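# Stand four lab items upright in the plastic rack

## Task

Put the centrifuge tube, the syringe, the glass funnel and the dropper pipette upright in the plastic rack, one item per pocket, each resting on that pocket's bottom and oriented like the reference image 'manual'. Each item is judged on its own, and nothing may be left tipped over at the end.

## Robot and tools

Robot: two seven-joint Franka FR3 arms, left_arm and right_arm, each with a Robotiq gripper that opens to 140 mm. The left gripper's fingers can fold at a hinge. A part held in the outer quarter of the pads, near the fingertips, is squeezed normally. Held closer to the palm, the fingers may wrap and pull it inward: narrow parts may slip or not be held, and wide ones may be squeezed harder than asked. Pressing a fingertip into a surface also folds it easily, unless the fingers are fully shut, which can spoil the next grip. The right gripper's fingers are rigid. Base positions in the scene frame: left_arm (-0.039, +0.380, 0), right_arm (-0.045, -0.455, 0) m, both almost unrotated.

Frames: the scene frame has its origin on the table top, midway between the two arms, with +z up and +x pointing out over the table; left_arm sits on the +y side. Reported hand positions (metres) and quat_wxyz are in this frame and may be off by a few centimetres. On each gripper, +z points along the fingers and the fingers close along y. end_effector_position is the point between the pads when closed; fingertips stick out about 33 mm past it when the gap is 40 mm or less, and about 9 mm when fully open.

execute_actions(actions, cameras): actions is a list of actions. Each action is a table of at most 15 rows, one row per 1/30 s step; if shorter, its last row repeats to fill 15 steps. Every row holds 18 numbers in [-1, 1], both arms always included: left dx, dy, dz, rx, ry, rz, gripper position, force_limit, speed, then the same nine for the right arm. The six pose numbers are offsets, not poses, measured along the Hand target's own axes from where that Hand target stood when the action began; every row counts from that same start, and a new action starts from the new Hand target, so repeating an offset moves further. Scale: 1.0 equals 0.6 m or 180 degrees; rx, ry, rz form one rotation vector. Six zeros re-request the current Hand target. Gripper numbers are absolute commands, so resend the previous values to leave a gripper unchanged (a 0 means 0). The controller clips each step to 70 mm and 16 degrees from the measured pose, so a gripper may stop short; the next command, even zeros, asks again, or send the remaining distance. Images return only for an empty actions list or when cameras names them ("all", or cam_high, cam_low, cam_left_wrist, cam_right_wrist; each 672x504).

move(target, speed, blend, blocking, cameras): target is one 18-number row in the same layout, or a list of up to 15 rows. All rows are offsets from the Hand targets at the move's start, not from the previous row. Paths are straight, end together, and run at most 10 s. speed is in m/s, 0.002 to 2, default 0.25 (one value, or one per target); rotation is capped at twice that in rad/s and at 2.5 rad/s. blend in metres rounds corners; 0 stops at each target. blocking=false returns after about 0.5 s while motion continues. Moves do not avoid obstacles or the other arm, lag more when fast, and hit harder when fast or aimed past a contact. The result adds a move: line (done, off_target, moving, held, fault) and limits (paced = pose clipped, held = steps withheld).

wait(seconds 0 to 10) lets time pass with commands held. stop brakes a running move (fingers keep moving). zoom_image(camera, region [x0, y0, x1, y1] in pixels, at most 504 by 504) enlarges part of that camera's latest image. show_instructions shows the reference image. clear_fault(arm) clears a reported torque or force fault on left_arm or right_arm. read_manual gives licence texts. finished_scene(scene) ends the current scene, given its number; it is irreversible.

Gripper: position +1 is fully open (140 mm), about -0.8 brings the pads together, -1 closes until blocked. force_limit -1 to +1 sets squeeze (about 14 N at -1, 40 N at 0, 58 N at +1 with a slow close); speed -1 to +1 sets finger speed (about 30 to 250 mm/s), and faster closing grips much harder. Both start at +1. After closing with -1, check object_status: 0 moving, 1 blocked while opening, 2 blocked while closing (a grip), 3 reached target or pads met. To grip harder, raise force_limit and nudge position (-1 to -0.98); to soften, reopen and close slowly. position_measured is in counts: 3 open, about 139 at 60 mm, 200 at 20 mm, 230 pads touching.

Result lines: Hand target (last commanded pose after clipping, origin of next offsets), Tool commands, joint positions, velocities (may read within noise), joint torques, external joint torques, flange force along the gripper axes (includes held weight; no reading near singular poses), and Wrist depth, a 7x7 grid of distances in front of each wrist camera ('-' = no value; transparent objects are invisible to it).

Faults: an arm halts if contact torque reaches its joint limit (35, 35, 32, 30, 12, 12, 12 N m from waist to wrist roll), if outside force, held weight included, reaches 40 N, or if a joint exceeds its range or speed limit; call clear_fault, and release a grip first if it pins the arm. Sustained loads or stretched poses overheat motors (MOTOR HOT warning, then a 30 to 60 s brake).

Avoid: dropping or releasing moving parts, slamming, pressing hard on anything fixed or heavy, squeezing a part hard while it still rests on something, heavy loads swung fast, any contact between the two grippers or arms, and anything falling off the table. Objects may occasionally be nudged by outside pushes.

Each tool is called after "Emit:" as a command line: name --argument value for each argument, lists and objects as JSON in quotes; but a table of rows of numbers goes row by row, as --pt "numbers of a row", without its own name.

Reference images:

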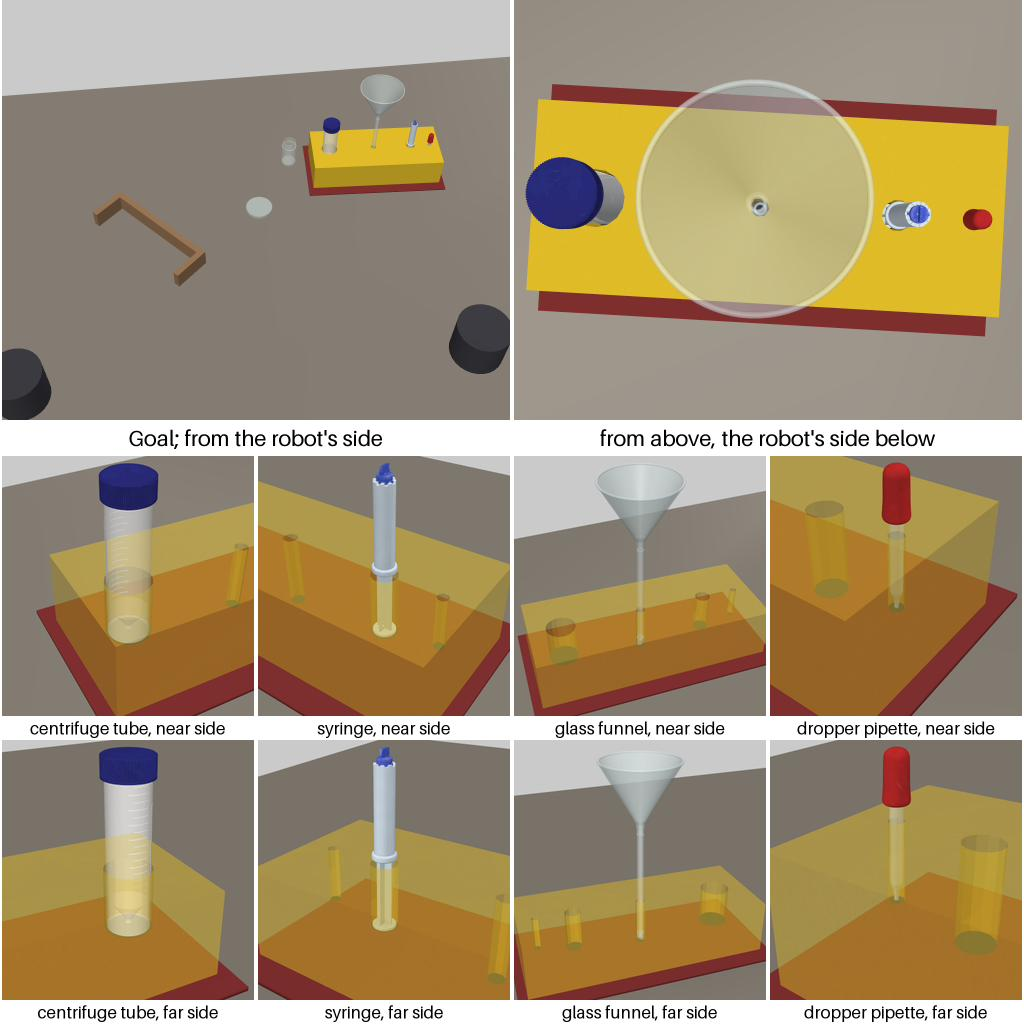

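## Session

Emit:
execute_actions --actions '[]'

Scene clock: 0.00 s.
left_arm: end_effector_position=(+0.7111, +0.4844, +0.2394) position_measured=3 object_status=3 end_effector_quat_wxyz=(-0.184, +0.963, +0.174, +0.094) | right_arm: end_effector_position=(+0.3500, -0.2879, +0.1347) position_measured=3 object_status=3 end_effector_quat_wxyz=(+0.566, +0.824, +0.035, +0.000)
Joint positions: left_arm=[-0.121 0.548 0.115 -1.327 0.368 1.974 -2.053] | right_arm=[0.862 0.563 0.039 -1.855 -0.685 1.363 -0.49]
Joint velocities: within noise
Joint torques (N m): no reading
External joint torques (N m): no reading
Flange force (N): no reading
Wrist depth (mm): cam_left_wrist=[1587 1446 1328 1215 1142 1053 981 / 1598 465 438 1215 1137 1068 993 / 1655 468 434 402 377 1048 1015 / 1668 459 440 407 376 353 322 / - 469 443 411 383 358 108 / - 486 448 414 383 359 336 / 538 499 456 420 392 361 344] | cam_right_wrist=[- 129 175 273 - 2148 - / 168 146 201 328 - - - / 177 220 311 510 - - - / 174 198 327 542 - 145 122 / - 237 347 586 - - 105 / 201 249 365 634 - - - / 210 260 396 620 - - -]
Hand target: left_arm +0.7111, +0.4844, +0.2394; -0.184, +0.963, +0.174, +0.094 | right_arm +0.3500, -0.2879, +0.1347; +0.566, +0.824, +0.035, +0.000
Tool commands: left_gripper/position=+1.0 left_gripper/force_limit=+1.0 left_gripper/speed=+1.0 right_gripper/position=+1.0 right_gripper/force_limit=+1.0 right_gripper/speed=+1.0

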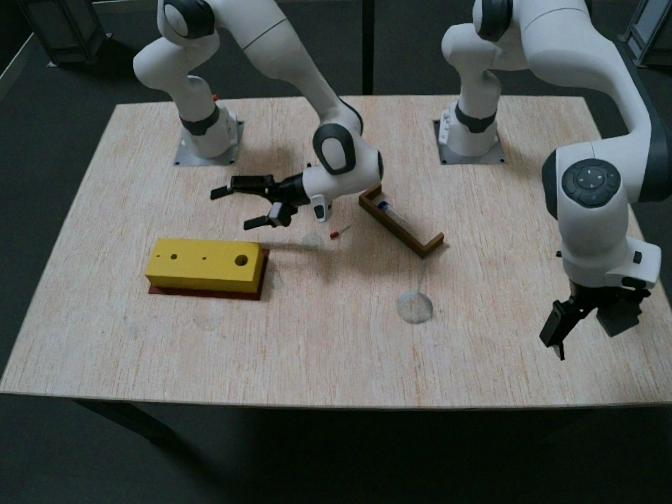

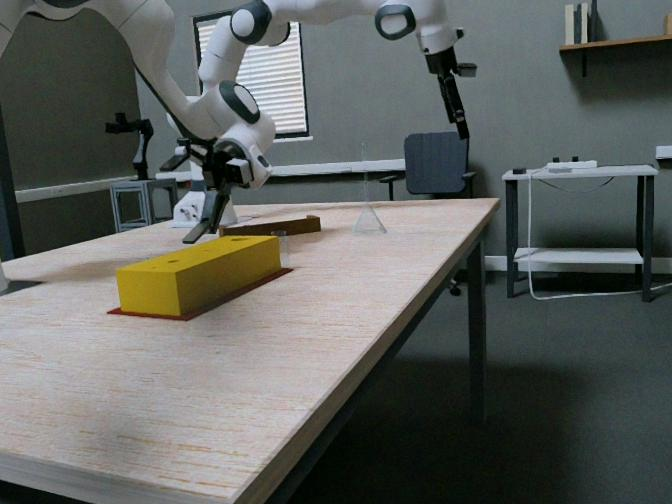

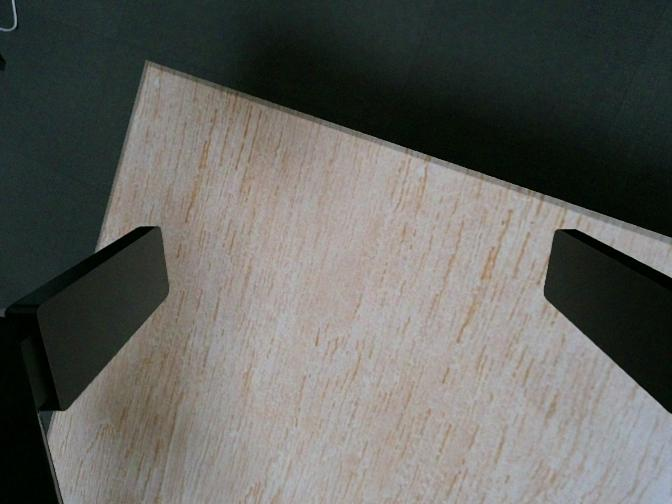

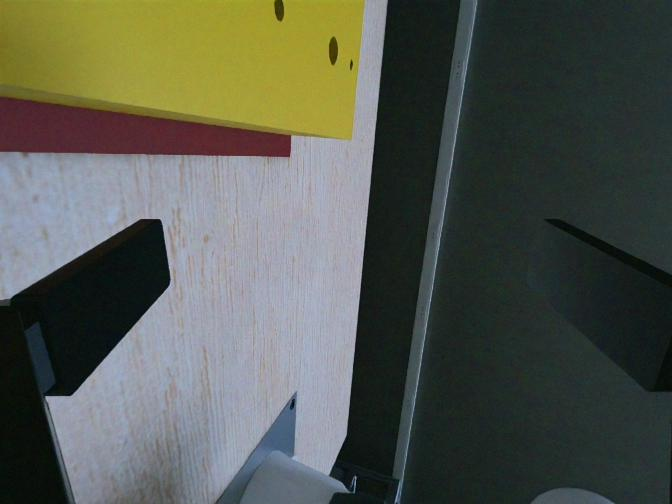

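Emit:
zoom_image --camera "cam_high" --region '[280, 160, 460, 340]'

Emit:
zoom_image --camera "cam_high" --region '[120, 200, 300, 335]'

Emit:
zoom_image --camera "cam_low" --region '[100, 130, 420, 330]'

Scaled by 2.800 from the camera's 672x504 image, which has a finer 960x720 frame.

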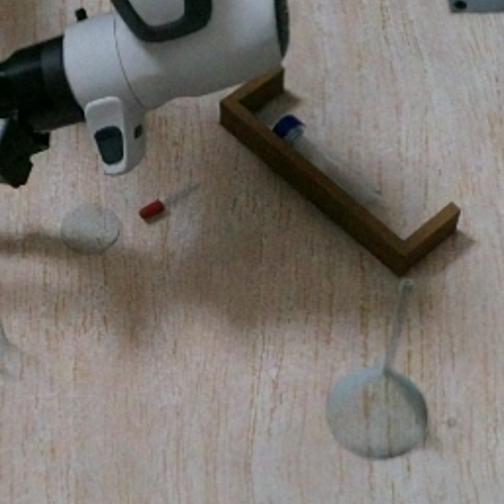

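Scaled by 2.800 from the camera's 672x504 image, which has a finer 960x720 frame.

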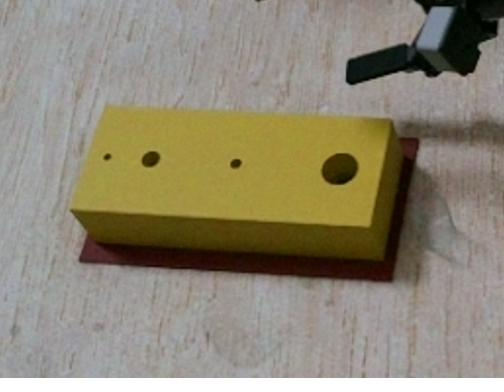

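Scaled by 1.575 from the camera's 672x504 image, which has a finer 960x720 frame.

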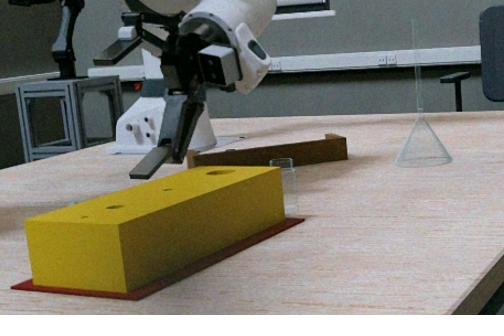

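Emit:
move --target '[-0.421, -0.2393, -0.3587, -0.1183, -0.0605, 0.1119, 1, 1, 1, -0.1148, 0.5518, -0.0182, 0.3825, 0, 0.0236, 1, 1, 1]' --speed 0.5 --cameras '["all"]'

Scene clock: 8.37 s.
left_arm: end_effector_position=(+0.4013, +0.4510, +0.4216) position_measured=3 object_status=3 end_effector_quat_wxyz=(-0.001, +1.000, +0.004, +0.003) | right_arm: end_effector_position=(+0.3005, -0.3988, +0.4493) position_measured=3 object_status=3 end_effector_quat_wxyz=(-0.001, +1.000, -0.004, +0.000)
Joint positions: left_arm=[-0.09 -0.349 0.174 -1.916 0.061 1.577 -1.476] | right_arm=[0.81 -0.679 -0.403 -2.041 -0.251 1.408 -1.112]
Joint velocities: left_arm=[0 0 0.001 0.001 0.001 0 0.005] | right_arm=[within noise]
Joint torques (N m): left_arm=[-0.09 -18.61 -2.44 22.8 0.79 2.59 0.37] | right_arm=[0.3 -6.16 6.34 23.42 0.52 2.4 -0.31]
External joint torques (N m): left_arm=[-0.1 0.4 -0.18 -1.25 -0.08 -0.07 0.37] | right_arm=[0.34 -0.99 -0.97 1.13 -0.3 -0.26 -0.31]
Flange force (N): left_arm=[-2.2 0.0 3.5] | right_arm=[1.4 2.5 -3.1]
Wrist depth (mm): cam_left_wrist=[512 513 511 512 515 509 508 / 541 539 538 536 536 536 536 / 1368 565 568 567 567 563 564 / 1437 587 598 598 595 586 586 / - 628 638 629 635 638 107 / 1668 682 674 670 670 678 112 / 1828 737 735 697 629 723 721] | cam_right_wrist=[507 514 457 460 537 525 520 / 538 544 545 541 549 551 565 / 574 574 588 579 585 590 598 / 599 143 623 625 631 146 615 / - 665 676 653 668 691 105 / 735 733 730 593 714 748 - / 1870 1920 1887 1839 349 1854 -]
Hand target: left_arm +0.4001, +0.4504, +0.4206; -0.001, +1.000, +0.000, +0.000 | right_arm +0.3001, -0.4002, +0.4499; +0.000, +1.000, +0.000, +0.000
Off the commanded pose: left_arm 0.002 m, 1 deg | right_arm 0.002 m, 0 deg.
move: done
camera_calibration:
cam_left_wrist: T_world_to_cam=[[0.0128813, -0.99991, -0.00368339, 0.453085], [-0.942843, -0.0133727, 0.332968, 0.242237], [-0.332987, -0.000816193, -0.942931, 0.673044], [0, 0, 0, 1]] pos_world=[0.446671, 0.456833, 0.555646]
cam_right_wrist: T_world_to_cam=[[-0.00233977, -0.999847, 0.017327, -0.398557], [-0.942313, 0.00800427, 0.334637, 0.140924], [-0.334725, -0.0155444, -0.942188, 0.658668], [0, 0, 0, 1]] pos_world=[0.352335, -0.389385, 0.580336]

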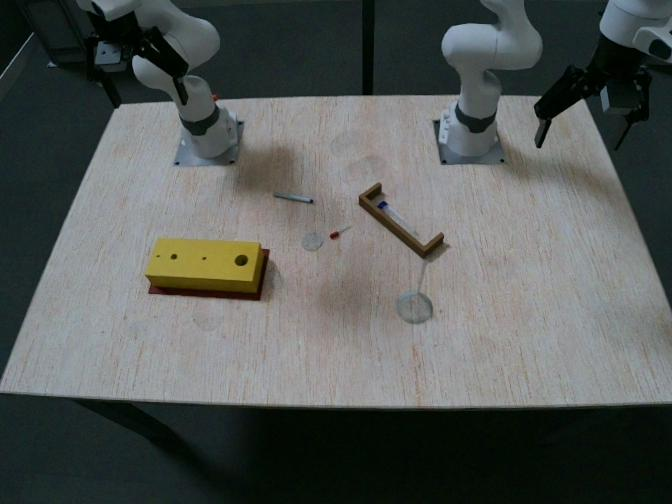

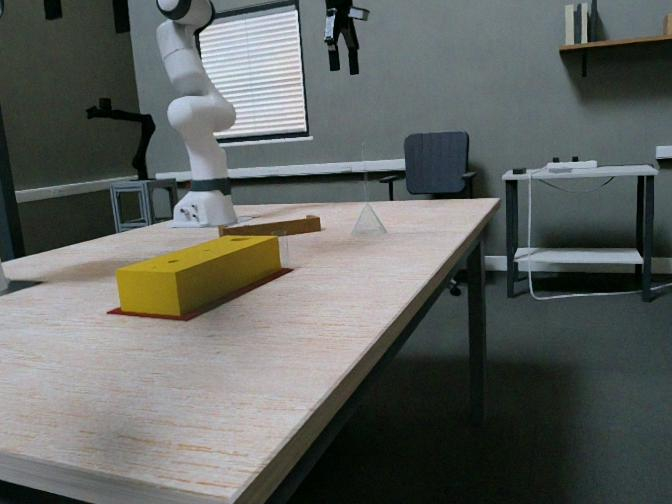

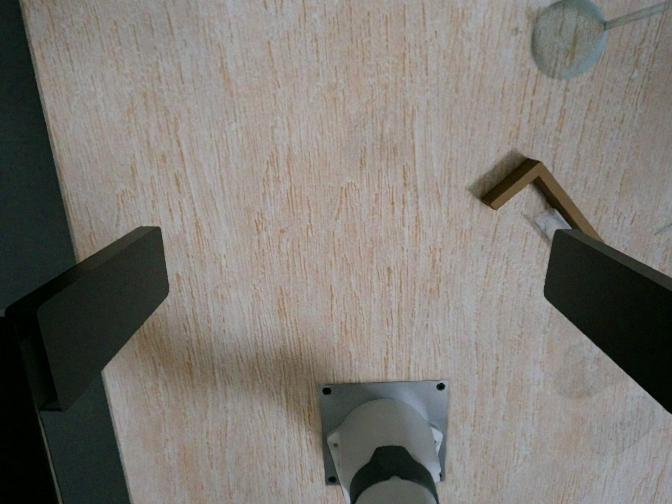

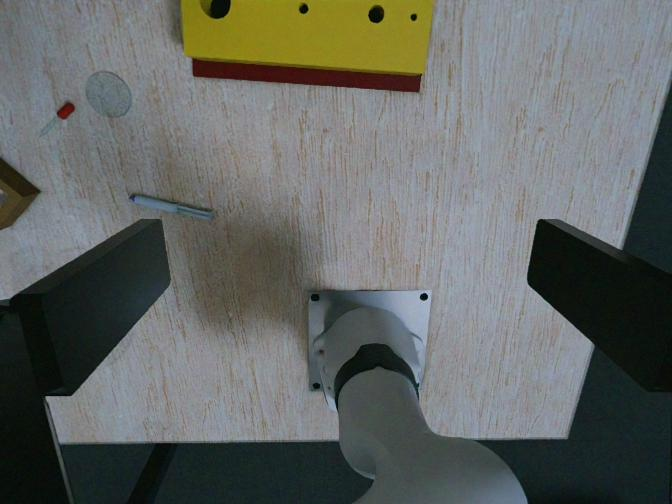

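Emit:
zoom_image --camera "cam_high" --region '[260, 110, 460, 260]'

Emit:
zoom_image --camera "cam_low" --region '[180, 130, 420, 310]'

Emit:
zoom_image --camera "cam_right_wrist" --region '[0, 0, 300, 260]'

Emit:
zoom_image --camera "cam_high" --region '[120, 200, 300, 335]'

Scaled by 2.520 from the camera's 672x504 image, which has a finer 960x720 frame.

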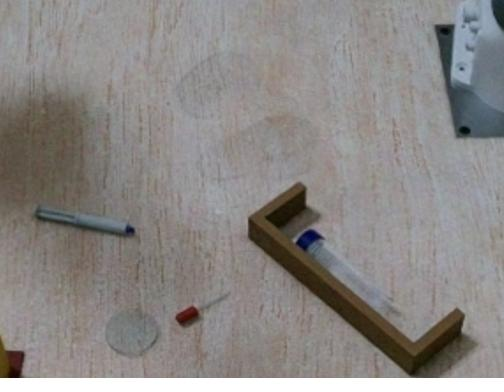

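Scaled by 2.100 from the camera's 672x504 image, which has a finer 960x720 frame.

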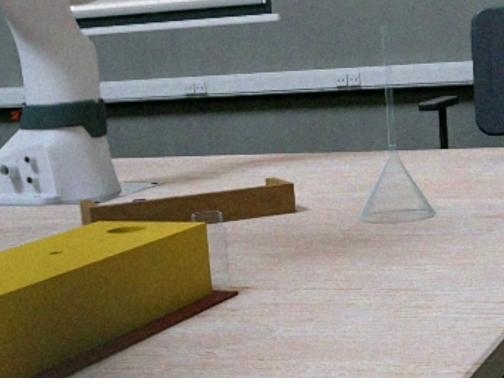

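Scaled by 1.680 from the camera's 672x504 image, which has a finer 960x720 frame.

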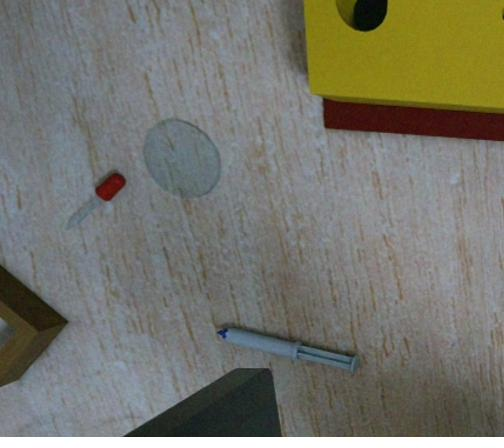

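Scaled by 2.800 from the camera's 672x504 image, which has a finer 960x720 frame.

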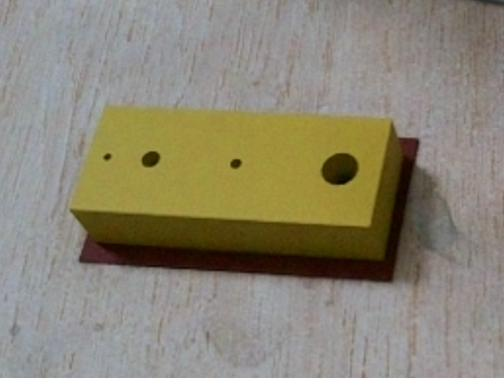

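Emit:
move --target '[-0.1667, -0.2833, -0.05, 0, 0, 0, 1, 1, 1, 0.075, -0.65, 0.3833, 0, 0, 0.295, 1, 1, 1]' --speed 0.4 --cameras '["cam_right_wrist", "cam_high"]'

Scene clock: 18.53 s.
left_arm: end_effector_position=(+0.3012, +0.6201, +0.4504) position_measured=3 object_status=3 end_effector_quat_wxyz=(+0.000, +1.000, +0.003, +0.001) | right_arm: end_effector_position=(+0.3435, -0.0111, +0.2195) position_measured=3 object_status=3 end_effector_quat_wxyz=(+0.002, +0.896, -0.444, -0.002)
Joint positions: left_arm=[-0.053 -0.471 0.46 -1.891 0.204 1.468 -1.162] | right_arm=[0.941 0.13 -0.097 -1.903 0.018 2.029 0.189]
Joint velocities: left_arm=[within noise] | right_arm=[-0.001 -0.001 -0.001 -0.001 0 0 0.006]
Joint torques (N m): left_arm=[0.48 -10.85 -7.73 21.97 1.08 2.58 0.35] | right_arm=[0.32 -36.84 -1.31 25.53 0.37 2.66 0.17]
External joint torques (N m): left_arm=[0.41 0.08 -0.85 -0.88 0.25 -0.06 0.35] | right_arm=[0.21 0.06 -1.11 0.98 -0.3 0.1 0.17]
Flange force (N): left_arm=[-2.5 1.9 2.8] | right_arm=[-0.5 -3.8 -1.4]
Wrist depth (mm): cam_left_wrist=[1269 1269 536 539 538 534 535 / 1336 1352 571 563 565 564 555 / 1402 1428 595 604 592 598 596 / 1493 1503 633 631 628 611 611 / - 1587 674 670 666 668 108 / 1757 1668 735 716 707 561 112 / 1842 1828 1842 762 764 471 436] | cam_right_wrist=[303 306 308 310 312 314 318 / 317 323 326 328 331 333 336 / 341 343 345 349 354 355 358 / 352 143 368 373 376 156 375 / - 352 397 397 400 413 105 / 422 423 429 431 439 439 445 / 452 457 463 468 476 483 -]
Hand target: left_arm +0.3000, +0.6203, +0.4508; -0.001, +1.000, +0.000, +0.000 | right_arm +0.3448, -0.0104, +0.2196; +0.000, +0.895, -0.447, +0.000
Off the commanded pose: left_arm 0.001 m, 0 deg | right_arm 0.002 m, 0 deg.
move: done; limits=paced
camera_calibration:
cam_right_wrist: T_world_to_cam=[[-0.792001, -0.610069, 0.0234524, 0.267265], [-0.568377, 0.750812, 0.336494, 0.134634], [-0.222893, 0.253174, -0.941393, 0.427024], [0, 0, 0, 1]] pos_world=[0.383377, -0.0461462, 0.350426]
Images, in order (width x height): cam_high 672x504, cam_right_wrist 672x504.

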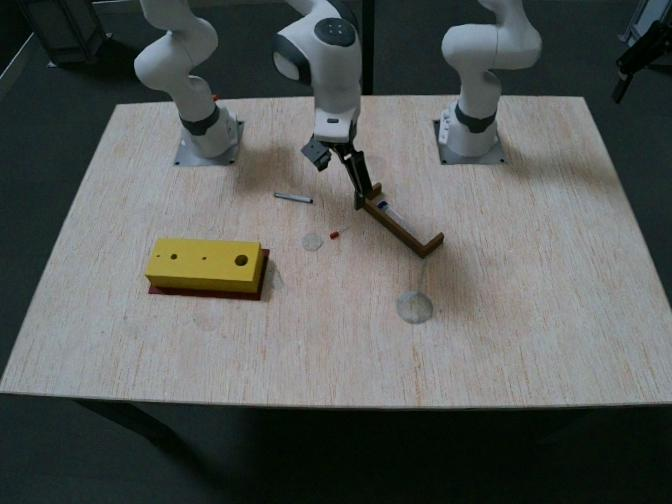

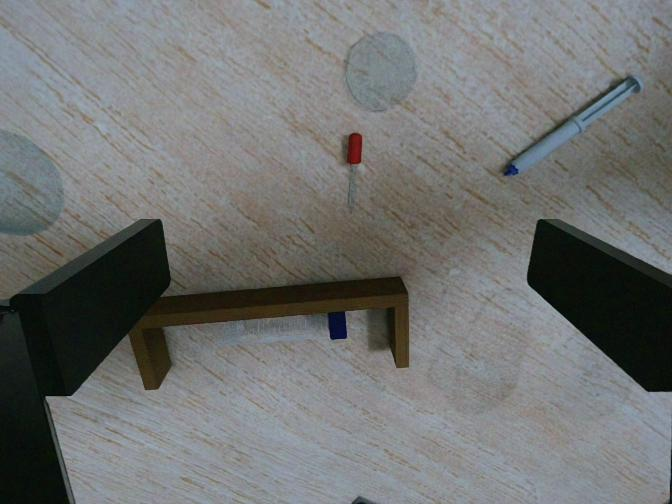

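Emit:
move --target '[0, 0, 0, 0, 0, 0, 1, 1, 1, 0.0362, 0.0235, 0.1993, 0, 0, 0.0094, -0.325, -1, 0.5]' --speed 0.3 --cameras '["cam_right_wrist"]'

Scene clock: 21.23 s.
left_arm: end_effector_position=(+0.3012, +0.6201, +0.4504) position_measured=3 object_status=3 end_effector_quat_wxyz=(+0.000, +1.000, +0.003, +0.001) | right_arm: end_effector_position=(+0.3458, -0.0376, +0.0999) position_measured=170 object_status=3 end_effector_quat_wxyz=(+0.003, +0.887, -0.462, +0.001)
Joint positions: left_arm=[-0.053 -0.471 0.46 -1.891 0.204 1.468 -1.162] | right_arm=[0.923 0.223 -0.11 -2.108 0.029 2.324 0.189]
Joint velocities: left_arm=[within noise] | right_arm=[-0.001 0 0.001 0.001 -0.001 0.004 0]
Joint torques (N m): left_arm=[0.5 -10.79 -7.77 21.97 1.09 2.59 0.39] | right_arm=[-0.67 -38.11 -0.86 22.73 0.83 2.76 -0.29]
External joint torques (N m): left_arm=[0.45 0.1 -0.87 -0.87 0.26 -0.05 0.39] | right_arm=[-0.7 -0.45 -0.3 0.46 0.29 0.22 -0.29]
Flange force (N): left_arm=[-2.5 1.8 2.7] | right_arm=[1.4 -0.8 -0.4]
Wrist depth (mm): cam_left_wrist=[1262 1269 539 538 536 539 534 / 1336 1352 565 568 564 565 560 / 1410 1446 598 596 598 598 596 / 1483 1474 635 635 631 616 621 / - 1576 670 674 666 658 108 / 1731 1757 735 712 701 564 112 / 1888 1828 1857 759 762 475 442] | cam_right_wrist=[199 201 202 202 205 207 208 / 210 211 213 215 217 219 222 / 222 225 226 228 231 233 234 / 237 237 236 244 125 246 252 / - 90 92 261 - 90 263 / - 71 - 267 - - 74 / - - - 304 - - -]
Hand target: left_arm +0.3000, +0.6203, +0.4508; -0.001, +1.000, +0.000, +0.000 | right_arm +0.3465, -0.0363, +0.1000; +0.000, +0.888, -0.460, +0.000
Off the commanded pose: left_arm 0.001 m, 0 deg | right_arm 0.001 m, 0 deg.
move: done
camera_calibration:
cam_right_wrist: T_world_to_cam=[[-0.8163, -0.577164, 0.0231343, 0.265426], [-0.538539, 0.774933, 0.330839, 0.187234], [-0.208876, 0.257606, -0.943403, 0.317158], [0, 0, 0, 1]] pos_world=[0.383747, -0.0736007, 0.231123]
Images, in order (width x height): cam_right_wrist 672x504.

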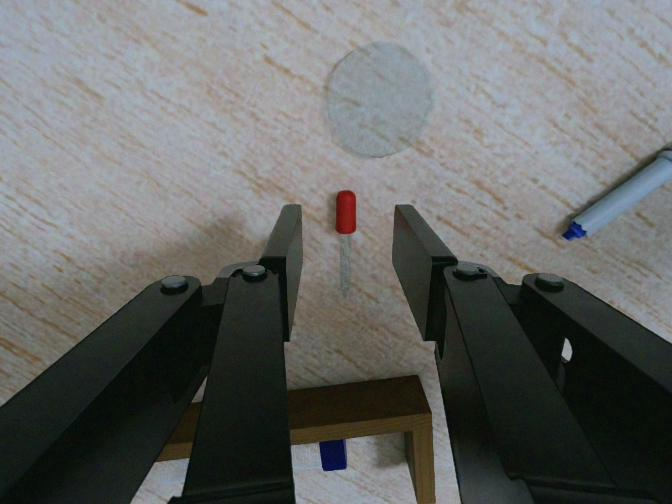

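Emit:
move --target '[0, 0, 0, 0, 0, 0, 1, 1, 1, -0.005, 0, 0.1075, 0, 0, 0, -0.325, -1, 0.5]' --speed 0.12 --cameras '["cam_right_wrist"]'

Scene clock: 22.90 s.
left_arm: end_effector_position=(+0.3012, +0.6201, +0.4504) position_measured=3 object_status=3 end_effector_quat_wxyz=(+0.000, +1.000, +0.003, +0.001) | right_arm: end_effector_position=(+0.3446, -0.0345, +0.0373) position_measured=170 object_status=3 end_effector_quat_wxyz=(+0.002, +0.887, -0.462, +0.001)
Joint positions: left_arm=[-0.053 -0.471 0.46 -1.891 0.204 1.468 -1.162] | right_arm=[0.916 0.336 -0.096 -2.132 0.047 2.463 0.183]
Joint velocities: left_arm=[within noise] | right_arm=[-0.001 0.001 0 0 0.001 0.006 -0.001]
Joint torques (N m): left_arm=[0.48 -10.83 -7.75 21.94 1.09 2.59 0.37] | right_arm=[-0.55 -38.57 -0.84 20.94 0.62 3.03 -0.38]
External joint torques (N m): left_arm=[0.55 -0.07 -0.72 -0.85 0.28 -0.06 0.37] | right_arm=[-0.54 0.99 -0.09 0.28 0.15 0.47 -0.38]
Flange force (N): left_arm=[-2.9 1.7 2.9] | right_arm=[0.9 -3.2 3.1]
Wrist depth (mm): cam_left_wrist=[1255 1248 538 538 541 543 534 / 1368 1344 565 565 565 565 553 / 1419 1410 596 596 598 595 593 / 1523 1455 629 635 631 619 616 / - 1576 676 676 668 662 108 / 1731 1718 730 723 703 563 112 / 1813 1857 1873 769 767 469 440] | cam_right_wrist=[144 145 146 148 148 149 150 / 152 154 155 156 157 158 160 / 162 163 164 166 167 169 171 / 172 172 171 174 147 179 181 / - 90 92 189 124 89 190 / - 71 - 205 - - 74 / - - - 212 - - -]
Hand target: left_arm +0.3000, +0.6203, +0.4508; -0.001, +1.000, +0.000, +0.000 | right_arm +0.3448, -0.0339, +0.0355; +0.000, +0.888, -0.460, +0.000
Off the commanded pose: left_arm 0.001 m, 0 deg | right_arm 0.002 m, 0 deg.
move: done
camera_calibration:
cam_right_wrist: T_world_to_cam=[[-0.816585, -0.576827, 0.0214399, 0.267853], [-0.538421, 0.774554, 0.331917, 0.204851], [-0.208065, 0.259495, -0.943065, 0.256784], [0, 0, 0, 1]] pos_world=[0.382449, -0.0707975, 0.168427]
Images, in order (width x height): cam_right_wrist 672x504.

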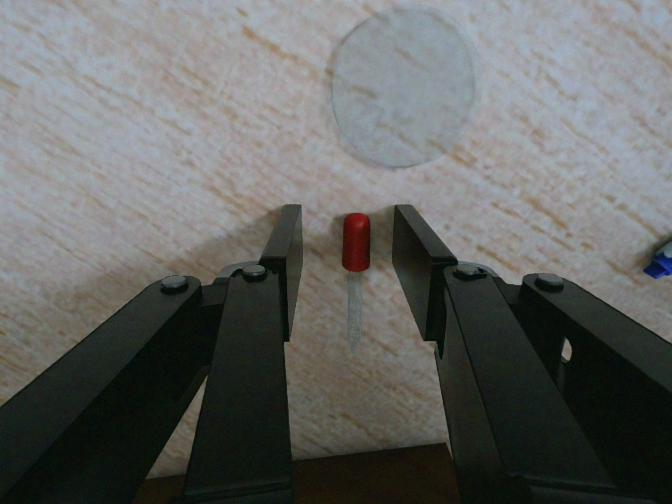

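Emit:
move --target '[0, 0, 0, 0, 0, 0, 1, 1, 1, 0, 0.004, 0.0045, 0, 0, 0, -0.325, -1, 0.5]' --speed 0.05 --cameras '[]'

Emit:
execute_actions --actions '[[[0,0,0,0,0,0,1,1,1, 0,0,0,0,0,0,-1,-0.7,-1]]]'

Emit:
wait --seconds 0.8 --cameras '["cam_right_wrist"]'

Scene clock: 23.83 s.
left_arm: end_effector_position=(+0.3012, +0.6201, +0.4504) position_measured=3 object_status=3 end_effector_quat_wxyz=(+0.000, +1.000, +0.003, +0.001) | right_arm: end_effector_position=(+0.3448, -0.0343, +0.0372) position_measured=170 object_status=3 end_effector_quat_wxyz=(-0.001, +0.887, -0.462, +0.001)
Joint positions: left_arm=[-0.053 -0.471 0.46 -1.891 0.204 1.468 -1.162] | right_arm=[0.914 0.334 -0.094 -2.137 0.047 2.472 0.183]
Joint velocities: left_arm=[within noise] | right_arm=[-0.002 0 0.001 -0.001 -0.001 0.004 0]
Joint torques (N m): left_arm=[0.5 -10.87 -7.75 21.99 1.1 2.58 0.39] | right_arm=[-0.12 -36.62 -0.65 19.14 0.55 3.07 -0.25]
External joint torques (N m): left_arm=[0.44 0.1 -0.85 -0.92 0.27 -0.08 0.39] | right_arm=[-0.19 2.91 0.02 -1.51 0.09 0.51 -0.25]
Flange force (N): left_arm=[-2.6 1.8 2.9] | right_arm=[0.6 -0.7 7.1]
Wrist depth (mm): cam_left_wrist=[1276 1298 534 536 541 538 536 / 1328 1344 568 565 565 560 555 / 1428 1428 603 603 596 596 593 / 1455 1455 635 636 631 616 616 / - 1587 670 674 668 658 108 / 1718 1705 732 703 703 559 113 / 1799 1813 1785 767 759 474 438] | cam_right_wrist=[144 145 145 147 148 149 149 / 153 154 155 156 157 158 159 / 161 163 164 165 167 168 170 / 173 174 170 174 148 178 181 / - 90 93 190 125 89 189 / - 71 - 204 - - 74 / - - - 212 - - -]
Hand target: left_arm +0.3000, +0.6203, +0.4508; -0.001, +1.000, +0.000, +0.000 | right_arm +0.3428, -0.0353, +0.0328; +0.000, +0.888, -0.460, +0.000
Off the commanded pose: left_arm 0.001 m, 0 deg | right_arm 0.005 m, 0 deg.
move: off_target (right_arm)
No camera images: "cameras" was empty.

Scene clock: 25.00 s.
left_arm: end_effector_position=(+0.3012, +0.6201, +0.4504) position_measured=3 object_status=3 end_effector_quat_wxyz=(+0.000, +1.000, +0.003, +0.001) | right_arm: end_effector_position=(+0.3472, -0.0315, +0.0380) position_measured=214 object_status=0 end_effector_quat_wxyz=(-0.007, +0.887, -0.462, +0.002)
Joint positions: left_arm=[-0.053 -0.471 0.46 -1.891 0.204 1.468 -1.162] | right_arm=[0.913 0.335 -0.092 -2.137 0.047 2.484 0.183]
Joint torques (N m): left_arm=[0.5 -10.86 -7.74 21.98 1.1 2.59 0.4] | right_arm=[-0.21 -37.1 -0.54 18.2 0.53 1.51 -0.27]
External joint torques (N m): left_arm=[0.54 -0.06 -0.74 -0.85 0.29 -0.06 0.4] | right_arm=[-0.02 2.44 0.34 -2.46 0.06 -1.08 -0.27]
Flange force (N): left_arm=[-2.9 1.7 2.8] | right_arm=[0.8 1.8 3.0]
Wrist depth (mm): cam_left_wrist=[1262 1269 538 539 538 531 534 / 1336 1352 571 561 570 564 557 / 1437 1410 595 593 598 593 596 / 1483 1455 636 633 631 617 616 / - 1609 674 674 672 662 108 / 1731 1705 735 718 701 561 112 / 1842 1842 1813 769 764 471 438] | cam_right_wrist=[146 146 146 148 148 148 149 / 154 155 156 156 157 158 159 / 163 164 166 165 167 168 169 / 174 175 174 139 174 179 180 / 184 - 90 - 90 83 193 / - 65 - - - - - / - - - - - - -]
Hand target: left_arm +0.3000, +0.6203, +0.4508; -0.001, +1.000, +0.000, +0.000 | right_arm +0.3428, -0.0353, +0.0328; +0.000, +0.888, -0.460, +0.000
Off the commanded pose: left_arm 0.001 m, 0 deg | right_arm 0.008 m, 1 deg.

Scene clock: 25.80 s.
left_arm: end_effector_position=(+0.3012, +0.6201, +0.4504) position_measured=3 object_status=3 end_effector_quat_wxyz=(+0.000, +1.000, +0.003, +0.001) | right_arm: end_effector_position=(+0.3472, -0.0315, +0.0380) position_measured=214 object_status=2 end_effector_quat_wxyz=(-0.007, +0.887, -0.462, +0.002)
Joint positions: left_arm=[-0.053 -0.471 0.46 -1.891 0.204 1.468 -1.162] | right_arm=[0.913 0.335 -0.092 -2.137 0.047 2.484 0.183]
Joint torques (N m): left_arm=[0.46 -10.83 -7.72 21.95 1.1 2.6 0.42] | right_arm=[-0.18 -37.09 -0.52 18.24 0.52 1.49 -0.27]
External joint torques (N m): left_arm=[0.43 -0.03 -0.8 -0.82 0.27 -0.04 0.42] | right_arm=[-0.24 2.51 0.14 -2.43 0.06 -1.11 -0.27]
Flange force (N): left_arm=[-2.7 1.7 2.7] | right_arm=[1.2 1.4 3.1]
Wrist depth (mm): cam_left_wrist=[1255 1276 540 540 539 539 535 / 1352 1344 567 567 567 563 555 / 1410 1437 592 595 593 600 596 / 1483 1464 635 633 628 614 614 / - 1533 674 676 666 658 108 / 1731 1705 730 721 699 555 112 / 1828 1857 1813 759 767 472 441] | cam_right_wrist=[146 146 147 148 148 148 150 / 154 155 156 156 157 158 159 / 164 164 165 165 167 168 169 / 174 176 175 124 174 179 181 / 185 - 90 - 90 83 193 / - 65 - - - - - / - - - - - - -]
Hand target: left_arm +0.3000, +0.6203, +0.4508; -0.001, +1.000, +0.000, +0.000 | right_arm +0.3428, -0.0353, +0.0328; +0.000, +0.888, -0.460, +0.000
Tool commands: left_gripper/position=+1.0 left_gripper/force_limit=+1.0 left_gripper/speed=+1.0 right_gripper/position=-1.0 right_gripper/force_limit=-0.7 right_gripper/speed=-1.0
Off the commanded pose: left_arm 0.001 m, 0 deg | right_arm 0.008 m, 1 deg.
wait: 0.80 s; at rest by 0.17 s
camera_calibration:
cam_right_wrist: T_world_to_cam=[[-0.81674, -0.576983, 0.00515378, 0.272403], [-0.542071, 0.77032, 0.335807, 0.204722], [-0.197725, 0.271473, -0.941917, 0.253961], [0, 0, 0, 1]] pos_world=[0.383671, -0.0694727, 0.169059]
Images, in order (width x height): cam_right_wrist 672x504.

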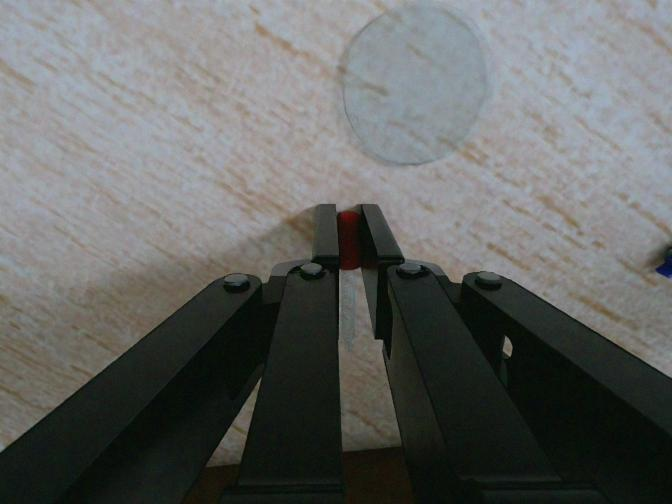

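Emit:
move --pt "0 0 0 0 0 0 1 1 1 0 0 -0.0667 0 0 0 -1 -0.7 -1" --pt "0 0 0 0 0 0 1 1 1 0.5395 0.2032 -0.2453 0 0 -0.3043 -1 -0.7 -1" --speed '[0.1, 0.35]' --blend 0.02 --cameras '["cam_right_wrist"]'

Scene clock: 33.73 s.
left_arm: end_effector_position=(+0.3012, +0.6201, +0.4504) position_measured=3 object_status=3 end_effector_quat_wxyz=(+0.000, +1.000, +0.003, +0.001) | right_arm: end_effector_position=(+0.4308, -0.3704, +0.1805) position_measured=214 object_status=2 end_effector_quat_wxyz=(+0.001, +1.000, -0.004, +0.002)
Joint positions: left_arm=[-0.053 -0.471 0.46 -1.891 0.204 1.468 -1.162] | right_arm=[0.75 -0.176 -0.563 -2.346 -0.119 2.197 -1.296]
Joint velocities: left_arm=[within noise] | right_arm=[0.001 -0.001 -0.001 -0.001 0 0 -0.007]
Joint torques (N m): left_arm=[0.44 -10.84 -7.66 21.97 1.08 2.59 0.44] | right_arm=[0.23 -21.25 1.43 24.44 0.98 2.4 -0.29]
External joint torques (N m): left_arm=[0.43 -0.1 -0.75 -0.78 0.25 -0.05 0.44] | right_arm=[0.35 0.37 -1.08 0.92 0.29 -0.27 -0.29]
Flange force (N): left_arm=[-2.8 1.6 2.6] | right_arm=[6.4 0.2 -0.6]
Wrist depth (mm): cam_left_wrist=[1283 1276 543 538 541 534 538 / 1336 1321 568 565 567 567 559 / 1428 1428 596 596 593 601 595 / 1483 1493 633 631 635 616 616 / - 1598 670 670 666 658 108 / 1744 1705 725 716 707 559 112 / 1785 1799 1842 774 756 470 444] | cam_right_wrist=[270 266 269 272 276 276 278 / 286 229 227 229 231 230 297 / 306 244 242 243 247 248 317 / 328 328 256 124 256 332 337 / 350 - 90 - 90 83 362 / - 65 - - - - - / - - - - - - -]
Hand target: left_arm +0.3000, +0.6203, +0.4508; -0.001, +1.000, +0.000, +0.000 | right_arm +0.4301, -0.3699, +0.1802; +0.000, +1.000, +0.000, +0.000
Off the commanded pose: left_arm 0.001 m, 0 deg | right_arm 0.001 m, 0 deg.
move: done; limits=paced
camera_calibration:
cam_right_wrist: T_world_to_cam=[[-0.00226695, -0.999779, 0.020888, -0.365931], [-0.943594, 0.00905463, 0.330982, 0.355035], [-0.331098, -0.0189594, -0.943406, 0.446885], [0, 0, 0, 1]] pos_world=[0.482142, -0.360592, 0.311727]
Images, in order (width x height): cam_right_wrist 672x504.

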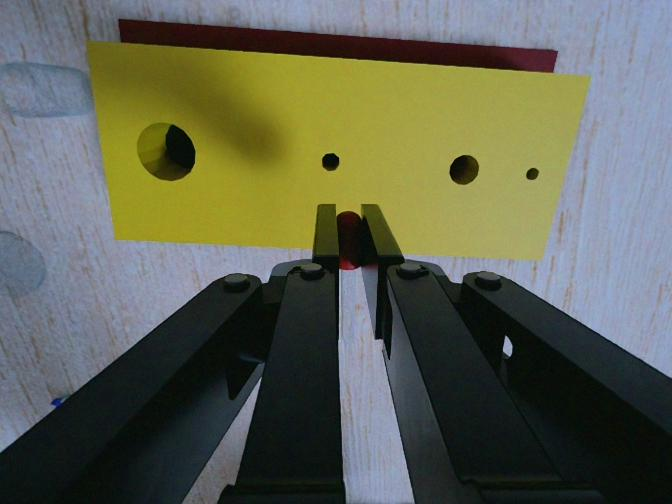

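Emit:
move --target '[0, 0, 0, 0, 0, 0, 1, 1, 1, -0.0072, 0.1665, 0.0453, -0.1954, 0.4718, 0.1954, -1, -0.7, -1]' --speed 0.4 --cameras '["all"]'

Scene clock: 40.13 s.
left_arm: end_effector_position=(+0.3012, +0.6201, +0.4504) position_measured=3 object_status=3 end_effector_quat_wxyz=(+0.000, +1.000, +0.003, +0.001) | right_arm: end_effector_position=(+0.4261, -0.4693, +0.1526) position_measured=214 object_status=2 end_effector_quat_wxyz=(+0.272, +0.656, -0.267, +0.652)
Joint positions: left_arm=[-0.053 -0.471 0.46 -1.891 0.204 1.468 -1.162] | right_arm=[0.124 0.363 0.551 -2.696 -1.736 1.409 1.402]
Joint velocities: left_arm=[within noise] | right_arm=[0 -0.001 -0.001 0.001 0 0 0.004]
Joint torques (N m): left_arm=[0.46 -10.83 -7.72 21.98 1.09 2.59 0.39] | right_arm=[-0.21 -25.23 2.76 9.43 -0.04 -2.8 0.2]
External joint torques (N m): left_arm=[0.35 0.17 -0.88 -0.92 0.25 -0.06 0.39] | right_arm=[-0.19 0.33 -0.61 0.96 0.28 -0.21 0.17]
Flange force (N): left_arm=[-2.3 1.8 2.8] | right_arm=[-3.8 -2.8 0.2]
Wrist depth (mm): cam_left_wrist=[1269 1269 536 539 536 544 536 / 1336 1336 571 559 563 565 561 / 1437 1419 598 598 596 593 593 / 1474 1483 633 638 631 616 611 / - 1609 672 672 664 662 107 / 1744 1692 723 718 703 561 112 / 1813 1842 1873 764 762 472 439] | cam_right_wrist=[- 2438 3616 - - - - / 2260 2552 3287 - - - - / - 2583 3238 - - - 1854 / 2614 2746 3190 110 107 - 1708 / 418 - 90 - 90 83 386 / - 65 - - - - - / - - - - - - -]
Hand target: left_arm +0.3000, +0.6203, +0.4508; -0.001, +1.000, +0.000, +0.000 | right_arm +0.4257, -0.4698, +0.1532; +0.271, +0.653, -0.270, +0.653
Off the commanded pose: left_arm 0.001 m, 0 deg | right_arm 0.001 m, 1 deg.
move: done; limits=paced
camera_calibration:
cam_left_wrist: T_world_to_cam=[[0.010015, -0.999948, -0.00188312, 0.623646], [-0.941929, -0.010066, 0.335661, 0.137096], [-0.335662, -0.00158787, -0.941981, 0.667862], [0, 0, 0, 1]] pos_world=[0.347065, 0.626054, 0.58427]
cam_right_wrist: T_world_to_cam=[[-0.717687, -0.696213, 0.0145858, -0.0160297], [-0.243966, 0.231762, -0.941683, 0.36132], [0.652232, -0.679392, -0.336185, -0.404487], [0, 0, 0, 1]] pos_world=[0.340465, -0.369706, 0.2045]

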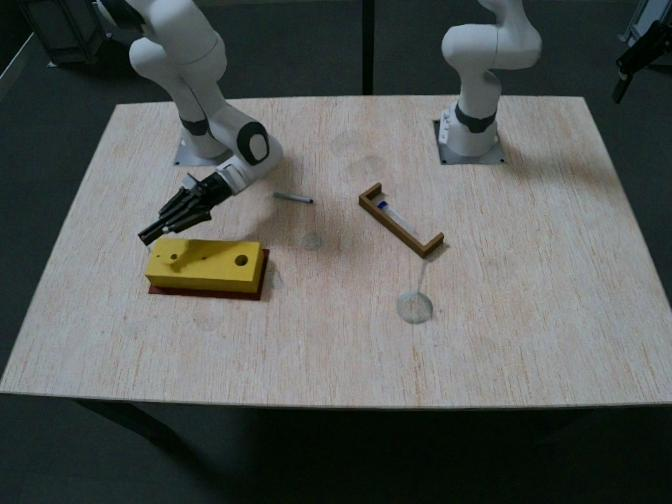

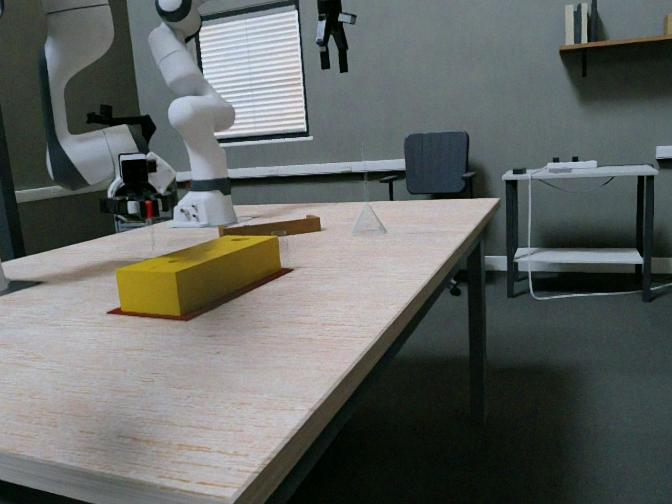

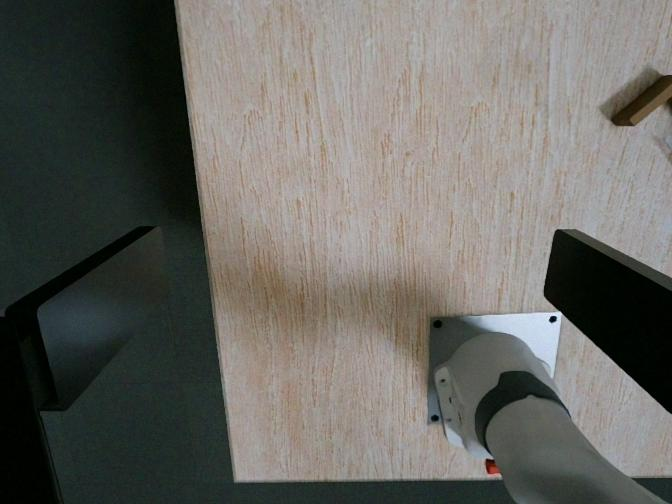

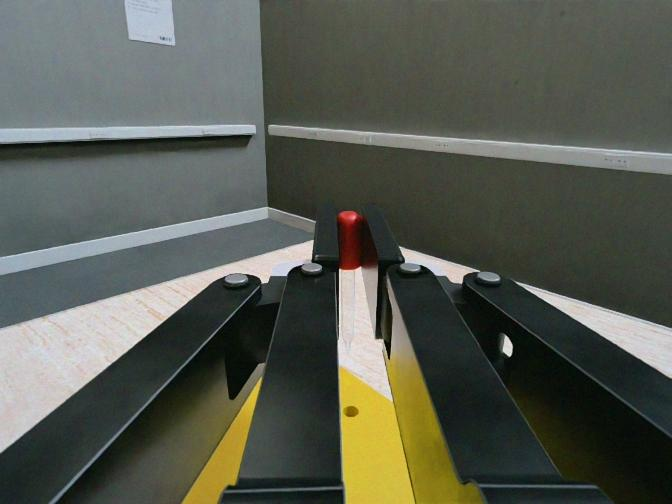

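Emit:
zoom_image --camera "cam_right_wrist" --region '[290, 200, 410, 460]'

Scaled by 1.938 from the camera's 672x504 image, which has a finer 960x720 frame.

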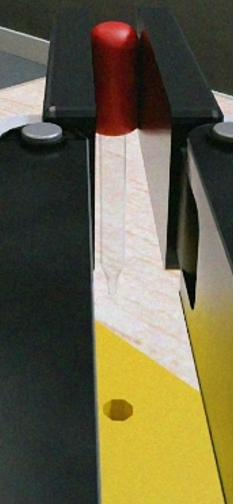

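Emit:
move --target '[0, 0, 0, 0, 0, 0, 1, 1, 1, -0.025, 0, 0, 0, 0, 0, -1, -0.7, -1]' --speed 0.1 --cameras '["cam_right_wrist"]'

Emit:
zoom_image --camera "cam_right_wrist" --region '[290, 200, 410, 460]'

Scene clock: 42.63 s.
left_arm: end_effector_position=(+0.3012, +0.6201, +0.4504) position_measured=3 object_status=3 end_effector_quat_wxyz=(+0.000, +1.000, +0.003, +0.001) | right_arm: end_effector_position=(+0.4245, -0.4707, +0.1372) position_measured=214 object_status=2 end_effector_quat_wxyz=(+0.274, +0.656, -0.268, +0.650)
Joint positions: left_arm=[-0.053 -0.471 0.46 -1.891 0.204 1.468 -1.162] | right_arm=[0.135 0.425 0.534 -2.674 -1.743 1.381 1.432]
Joint velocities: left_arm=[within noise] | right_arm=[-0.001 0.001 -0.001 0.001 0 -0.001 0.006]
Joint torques (N m): left_arm=[0.45 -10.82 -7.72 21.98 1.07 2.59 0.41] | right_arm=[0.29 -26.35 2.83 8.63 -0.49 -2.77 0.2]
External joint torques (N m): left_arm=[0.4 0.03 -0.84 -0.84 0.24 -0.05 0.41] | right_arm=[0.31 0.3 -1.01 0.97 -0.27 -0.18 0.17]
Flange force (N): left_arm=[-2.5 1.7 2.7] | right_arm=[-4.9 -3.0 1.7]
Wrist depth (mm): cam_left_wrist=[1262 1298 538 539 538 538 535 / 1352 1352 567 570 561 568 559 / 1437 1428 600 598 598 600 593 / 1513 1493 631 633 629 617 616 / - 1587 676 672 670 664 107 / 1731 1680 723 712 699 564 112 / 1873 1842 1857 759 767 473 439] | cam_right_wrist=[- 2932 3287 - - - - / - 2932 - - - - - / - 2855 - - - - 1972 / 2465 2646 3238 110 116 - - / 381 - 92 - 90 83 379 / - 65 - - - - - / - - - - - - -]
Hand target: left_arm +0.3000, +0.6203, +0.4508; -0.001, +1.000, +0.000, +0.000 | right_arm +0.4257, -0.4699, +0.1382; +0.271, +0.653, -0.270, +0.653
Off the commanded pose: left_arm 0.001 m, 0 deg | right_arm 0.002 m, 1 deg.
move: done
camera_calibration:
cam_right_wrist: T_world_to_cam=[[-0.722061, -0.691653, 0.0156278, -0.0139753], [-0.244109, 0.233575, -0.941198, 0.347719], [0.647332, -0.683417, -0.337494, -0.409176], [0, 0, 0, 1]] pos_world=[0.339663, -0.370523, 0.189396]
Images, in order (width x height): cam_right_wrist 672x504.

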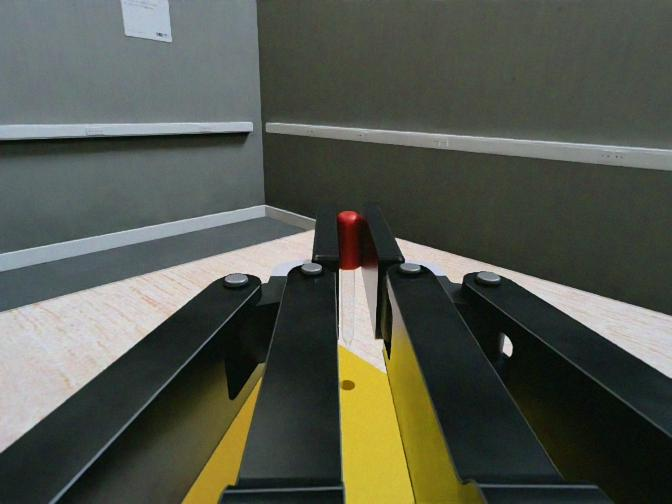

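Scaled by 1.938 from the camera's 672x504 image, which has a finer 960x720 frame.

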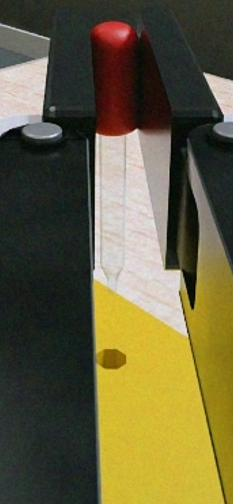

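Emit:
move --target '[0, 0, 0, 0, 0, 0, 1, 1, 1, -0.0167, 0.0015, -0.0083, 0, 0, 0, -1, -0.7, -1]' --speed 0.08 --cameras '["cam_right_wrist"]'

Emit:
zoom_image --camera "cam_right_wrist" --region '[290, 200, 410, 460]'

Scene clock: 44.27 s.
left_arm: end_effector_position=(+0.3012, +0.6201, +0.4504) position_measured=3 object_status=3 end_effector_quat_wxyz=(+0.000, +1.000, +0.003, +0.001) | right_arm: end_effector_position=(+0.4216, -0.4666, +0.1274) position_measured=214 object_status=2 end_effector_quat_wxyz=(+0.272, +0.656, -0.267, +0.651)
Joint positions: left_arm=[-0.053 -0.471 0.46 -1.891 0.204 1.468 -1.162] | right_arm=[0.149 0.466 0.53 -2.661 -1.743 1.359 1.455]
Joint velocities: left_arm=[within noise] | right_arm=[0 0.001 0 0 -0.001 -0.001 0.006]
Joint torques (N m): left_arm=[0.48 -10.8 -7.72 22 1.08 2.58 0.43] | right_arm=[0.22 -26.86 3.19 8.03 -0.12 -2.8 0.16]
External joint torques (N m): left_arm=[0.3 0.21 -0.99 -0.85 0.23 -0.06 0.44] | right_arm=[0.26 0.33 -0.98 1.01 0.01 -0.2 0.13]
Flange force (N): left_arm=[-2.0 1.7 2.5] | right_arm=[-4.8 -3.0 0.8]
Wrist depth (mm): cam_left_wrist=[1269 1248 538 535 539 535 535 / 1321 1352 567 565 564 565 557 / 1402 1419 596 598 596 595 593 / 1483 1493 635 635 624 612 608 / - 1598 672 672 672 660 107 / 1785 1757 725 716 701 557 112 / 1857 1828 1842 764 767 472 442] | cam_right_wrist=[2972 2411 2384 - - - - / 2411 - 3499 - - - - / 2523 3190 - - - - - / 2086 3013 577 124 445 471 - / 365 - 90 - 90 83 360 / - - - - - - - / - - - - - - -]
Hand target: left_arm +0.3000, +0.6203, +0.4508; -0.001, +1.000, +0.000, +0.000 | right_arm +0.4216, -0.4670, +0.1281; +0.271, +0.653, -0.270, +0.653
Off the commanded pose: left_arm 0.001 m, 0 deg | right_arm 0.001 m, 1 deg.
move: done
camera_calibration:
cam_right_wrist: T_world_to_cam=[[-0.7184, -0.69548, 0.0144593, -0.0162726], [-0.244208, 0.232684, -0.941393, 0.336446], [0.651356, -0.679827, -0.337002, -0.407905], [0, 0, 0, 1]] pos_world=[0.336164, -0.366908, 0.179499]
Images, in order (width x height): cam_right_wrist 672x504.

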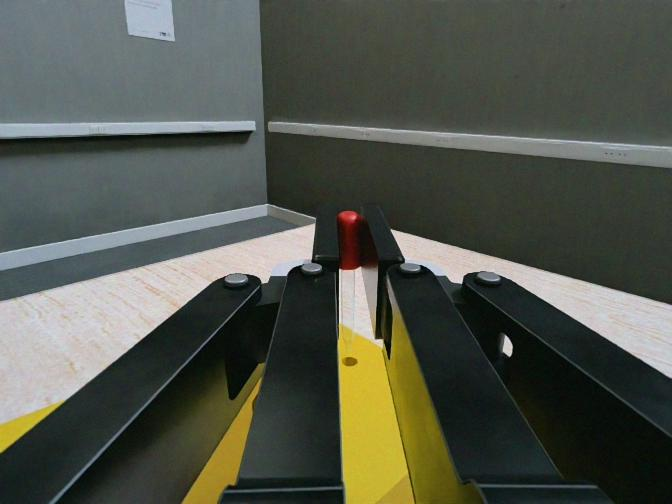

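Scaled by 1.938 from the camera's 672x504 image, which has a finer 960x720 frame.

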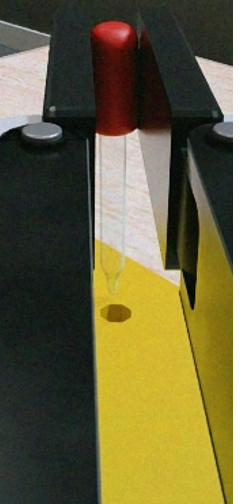

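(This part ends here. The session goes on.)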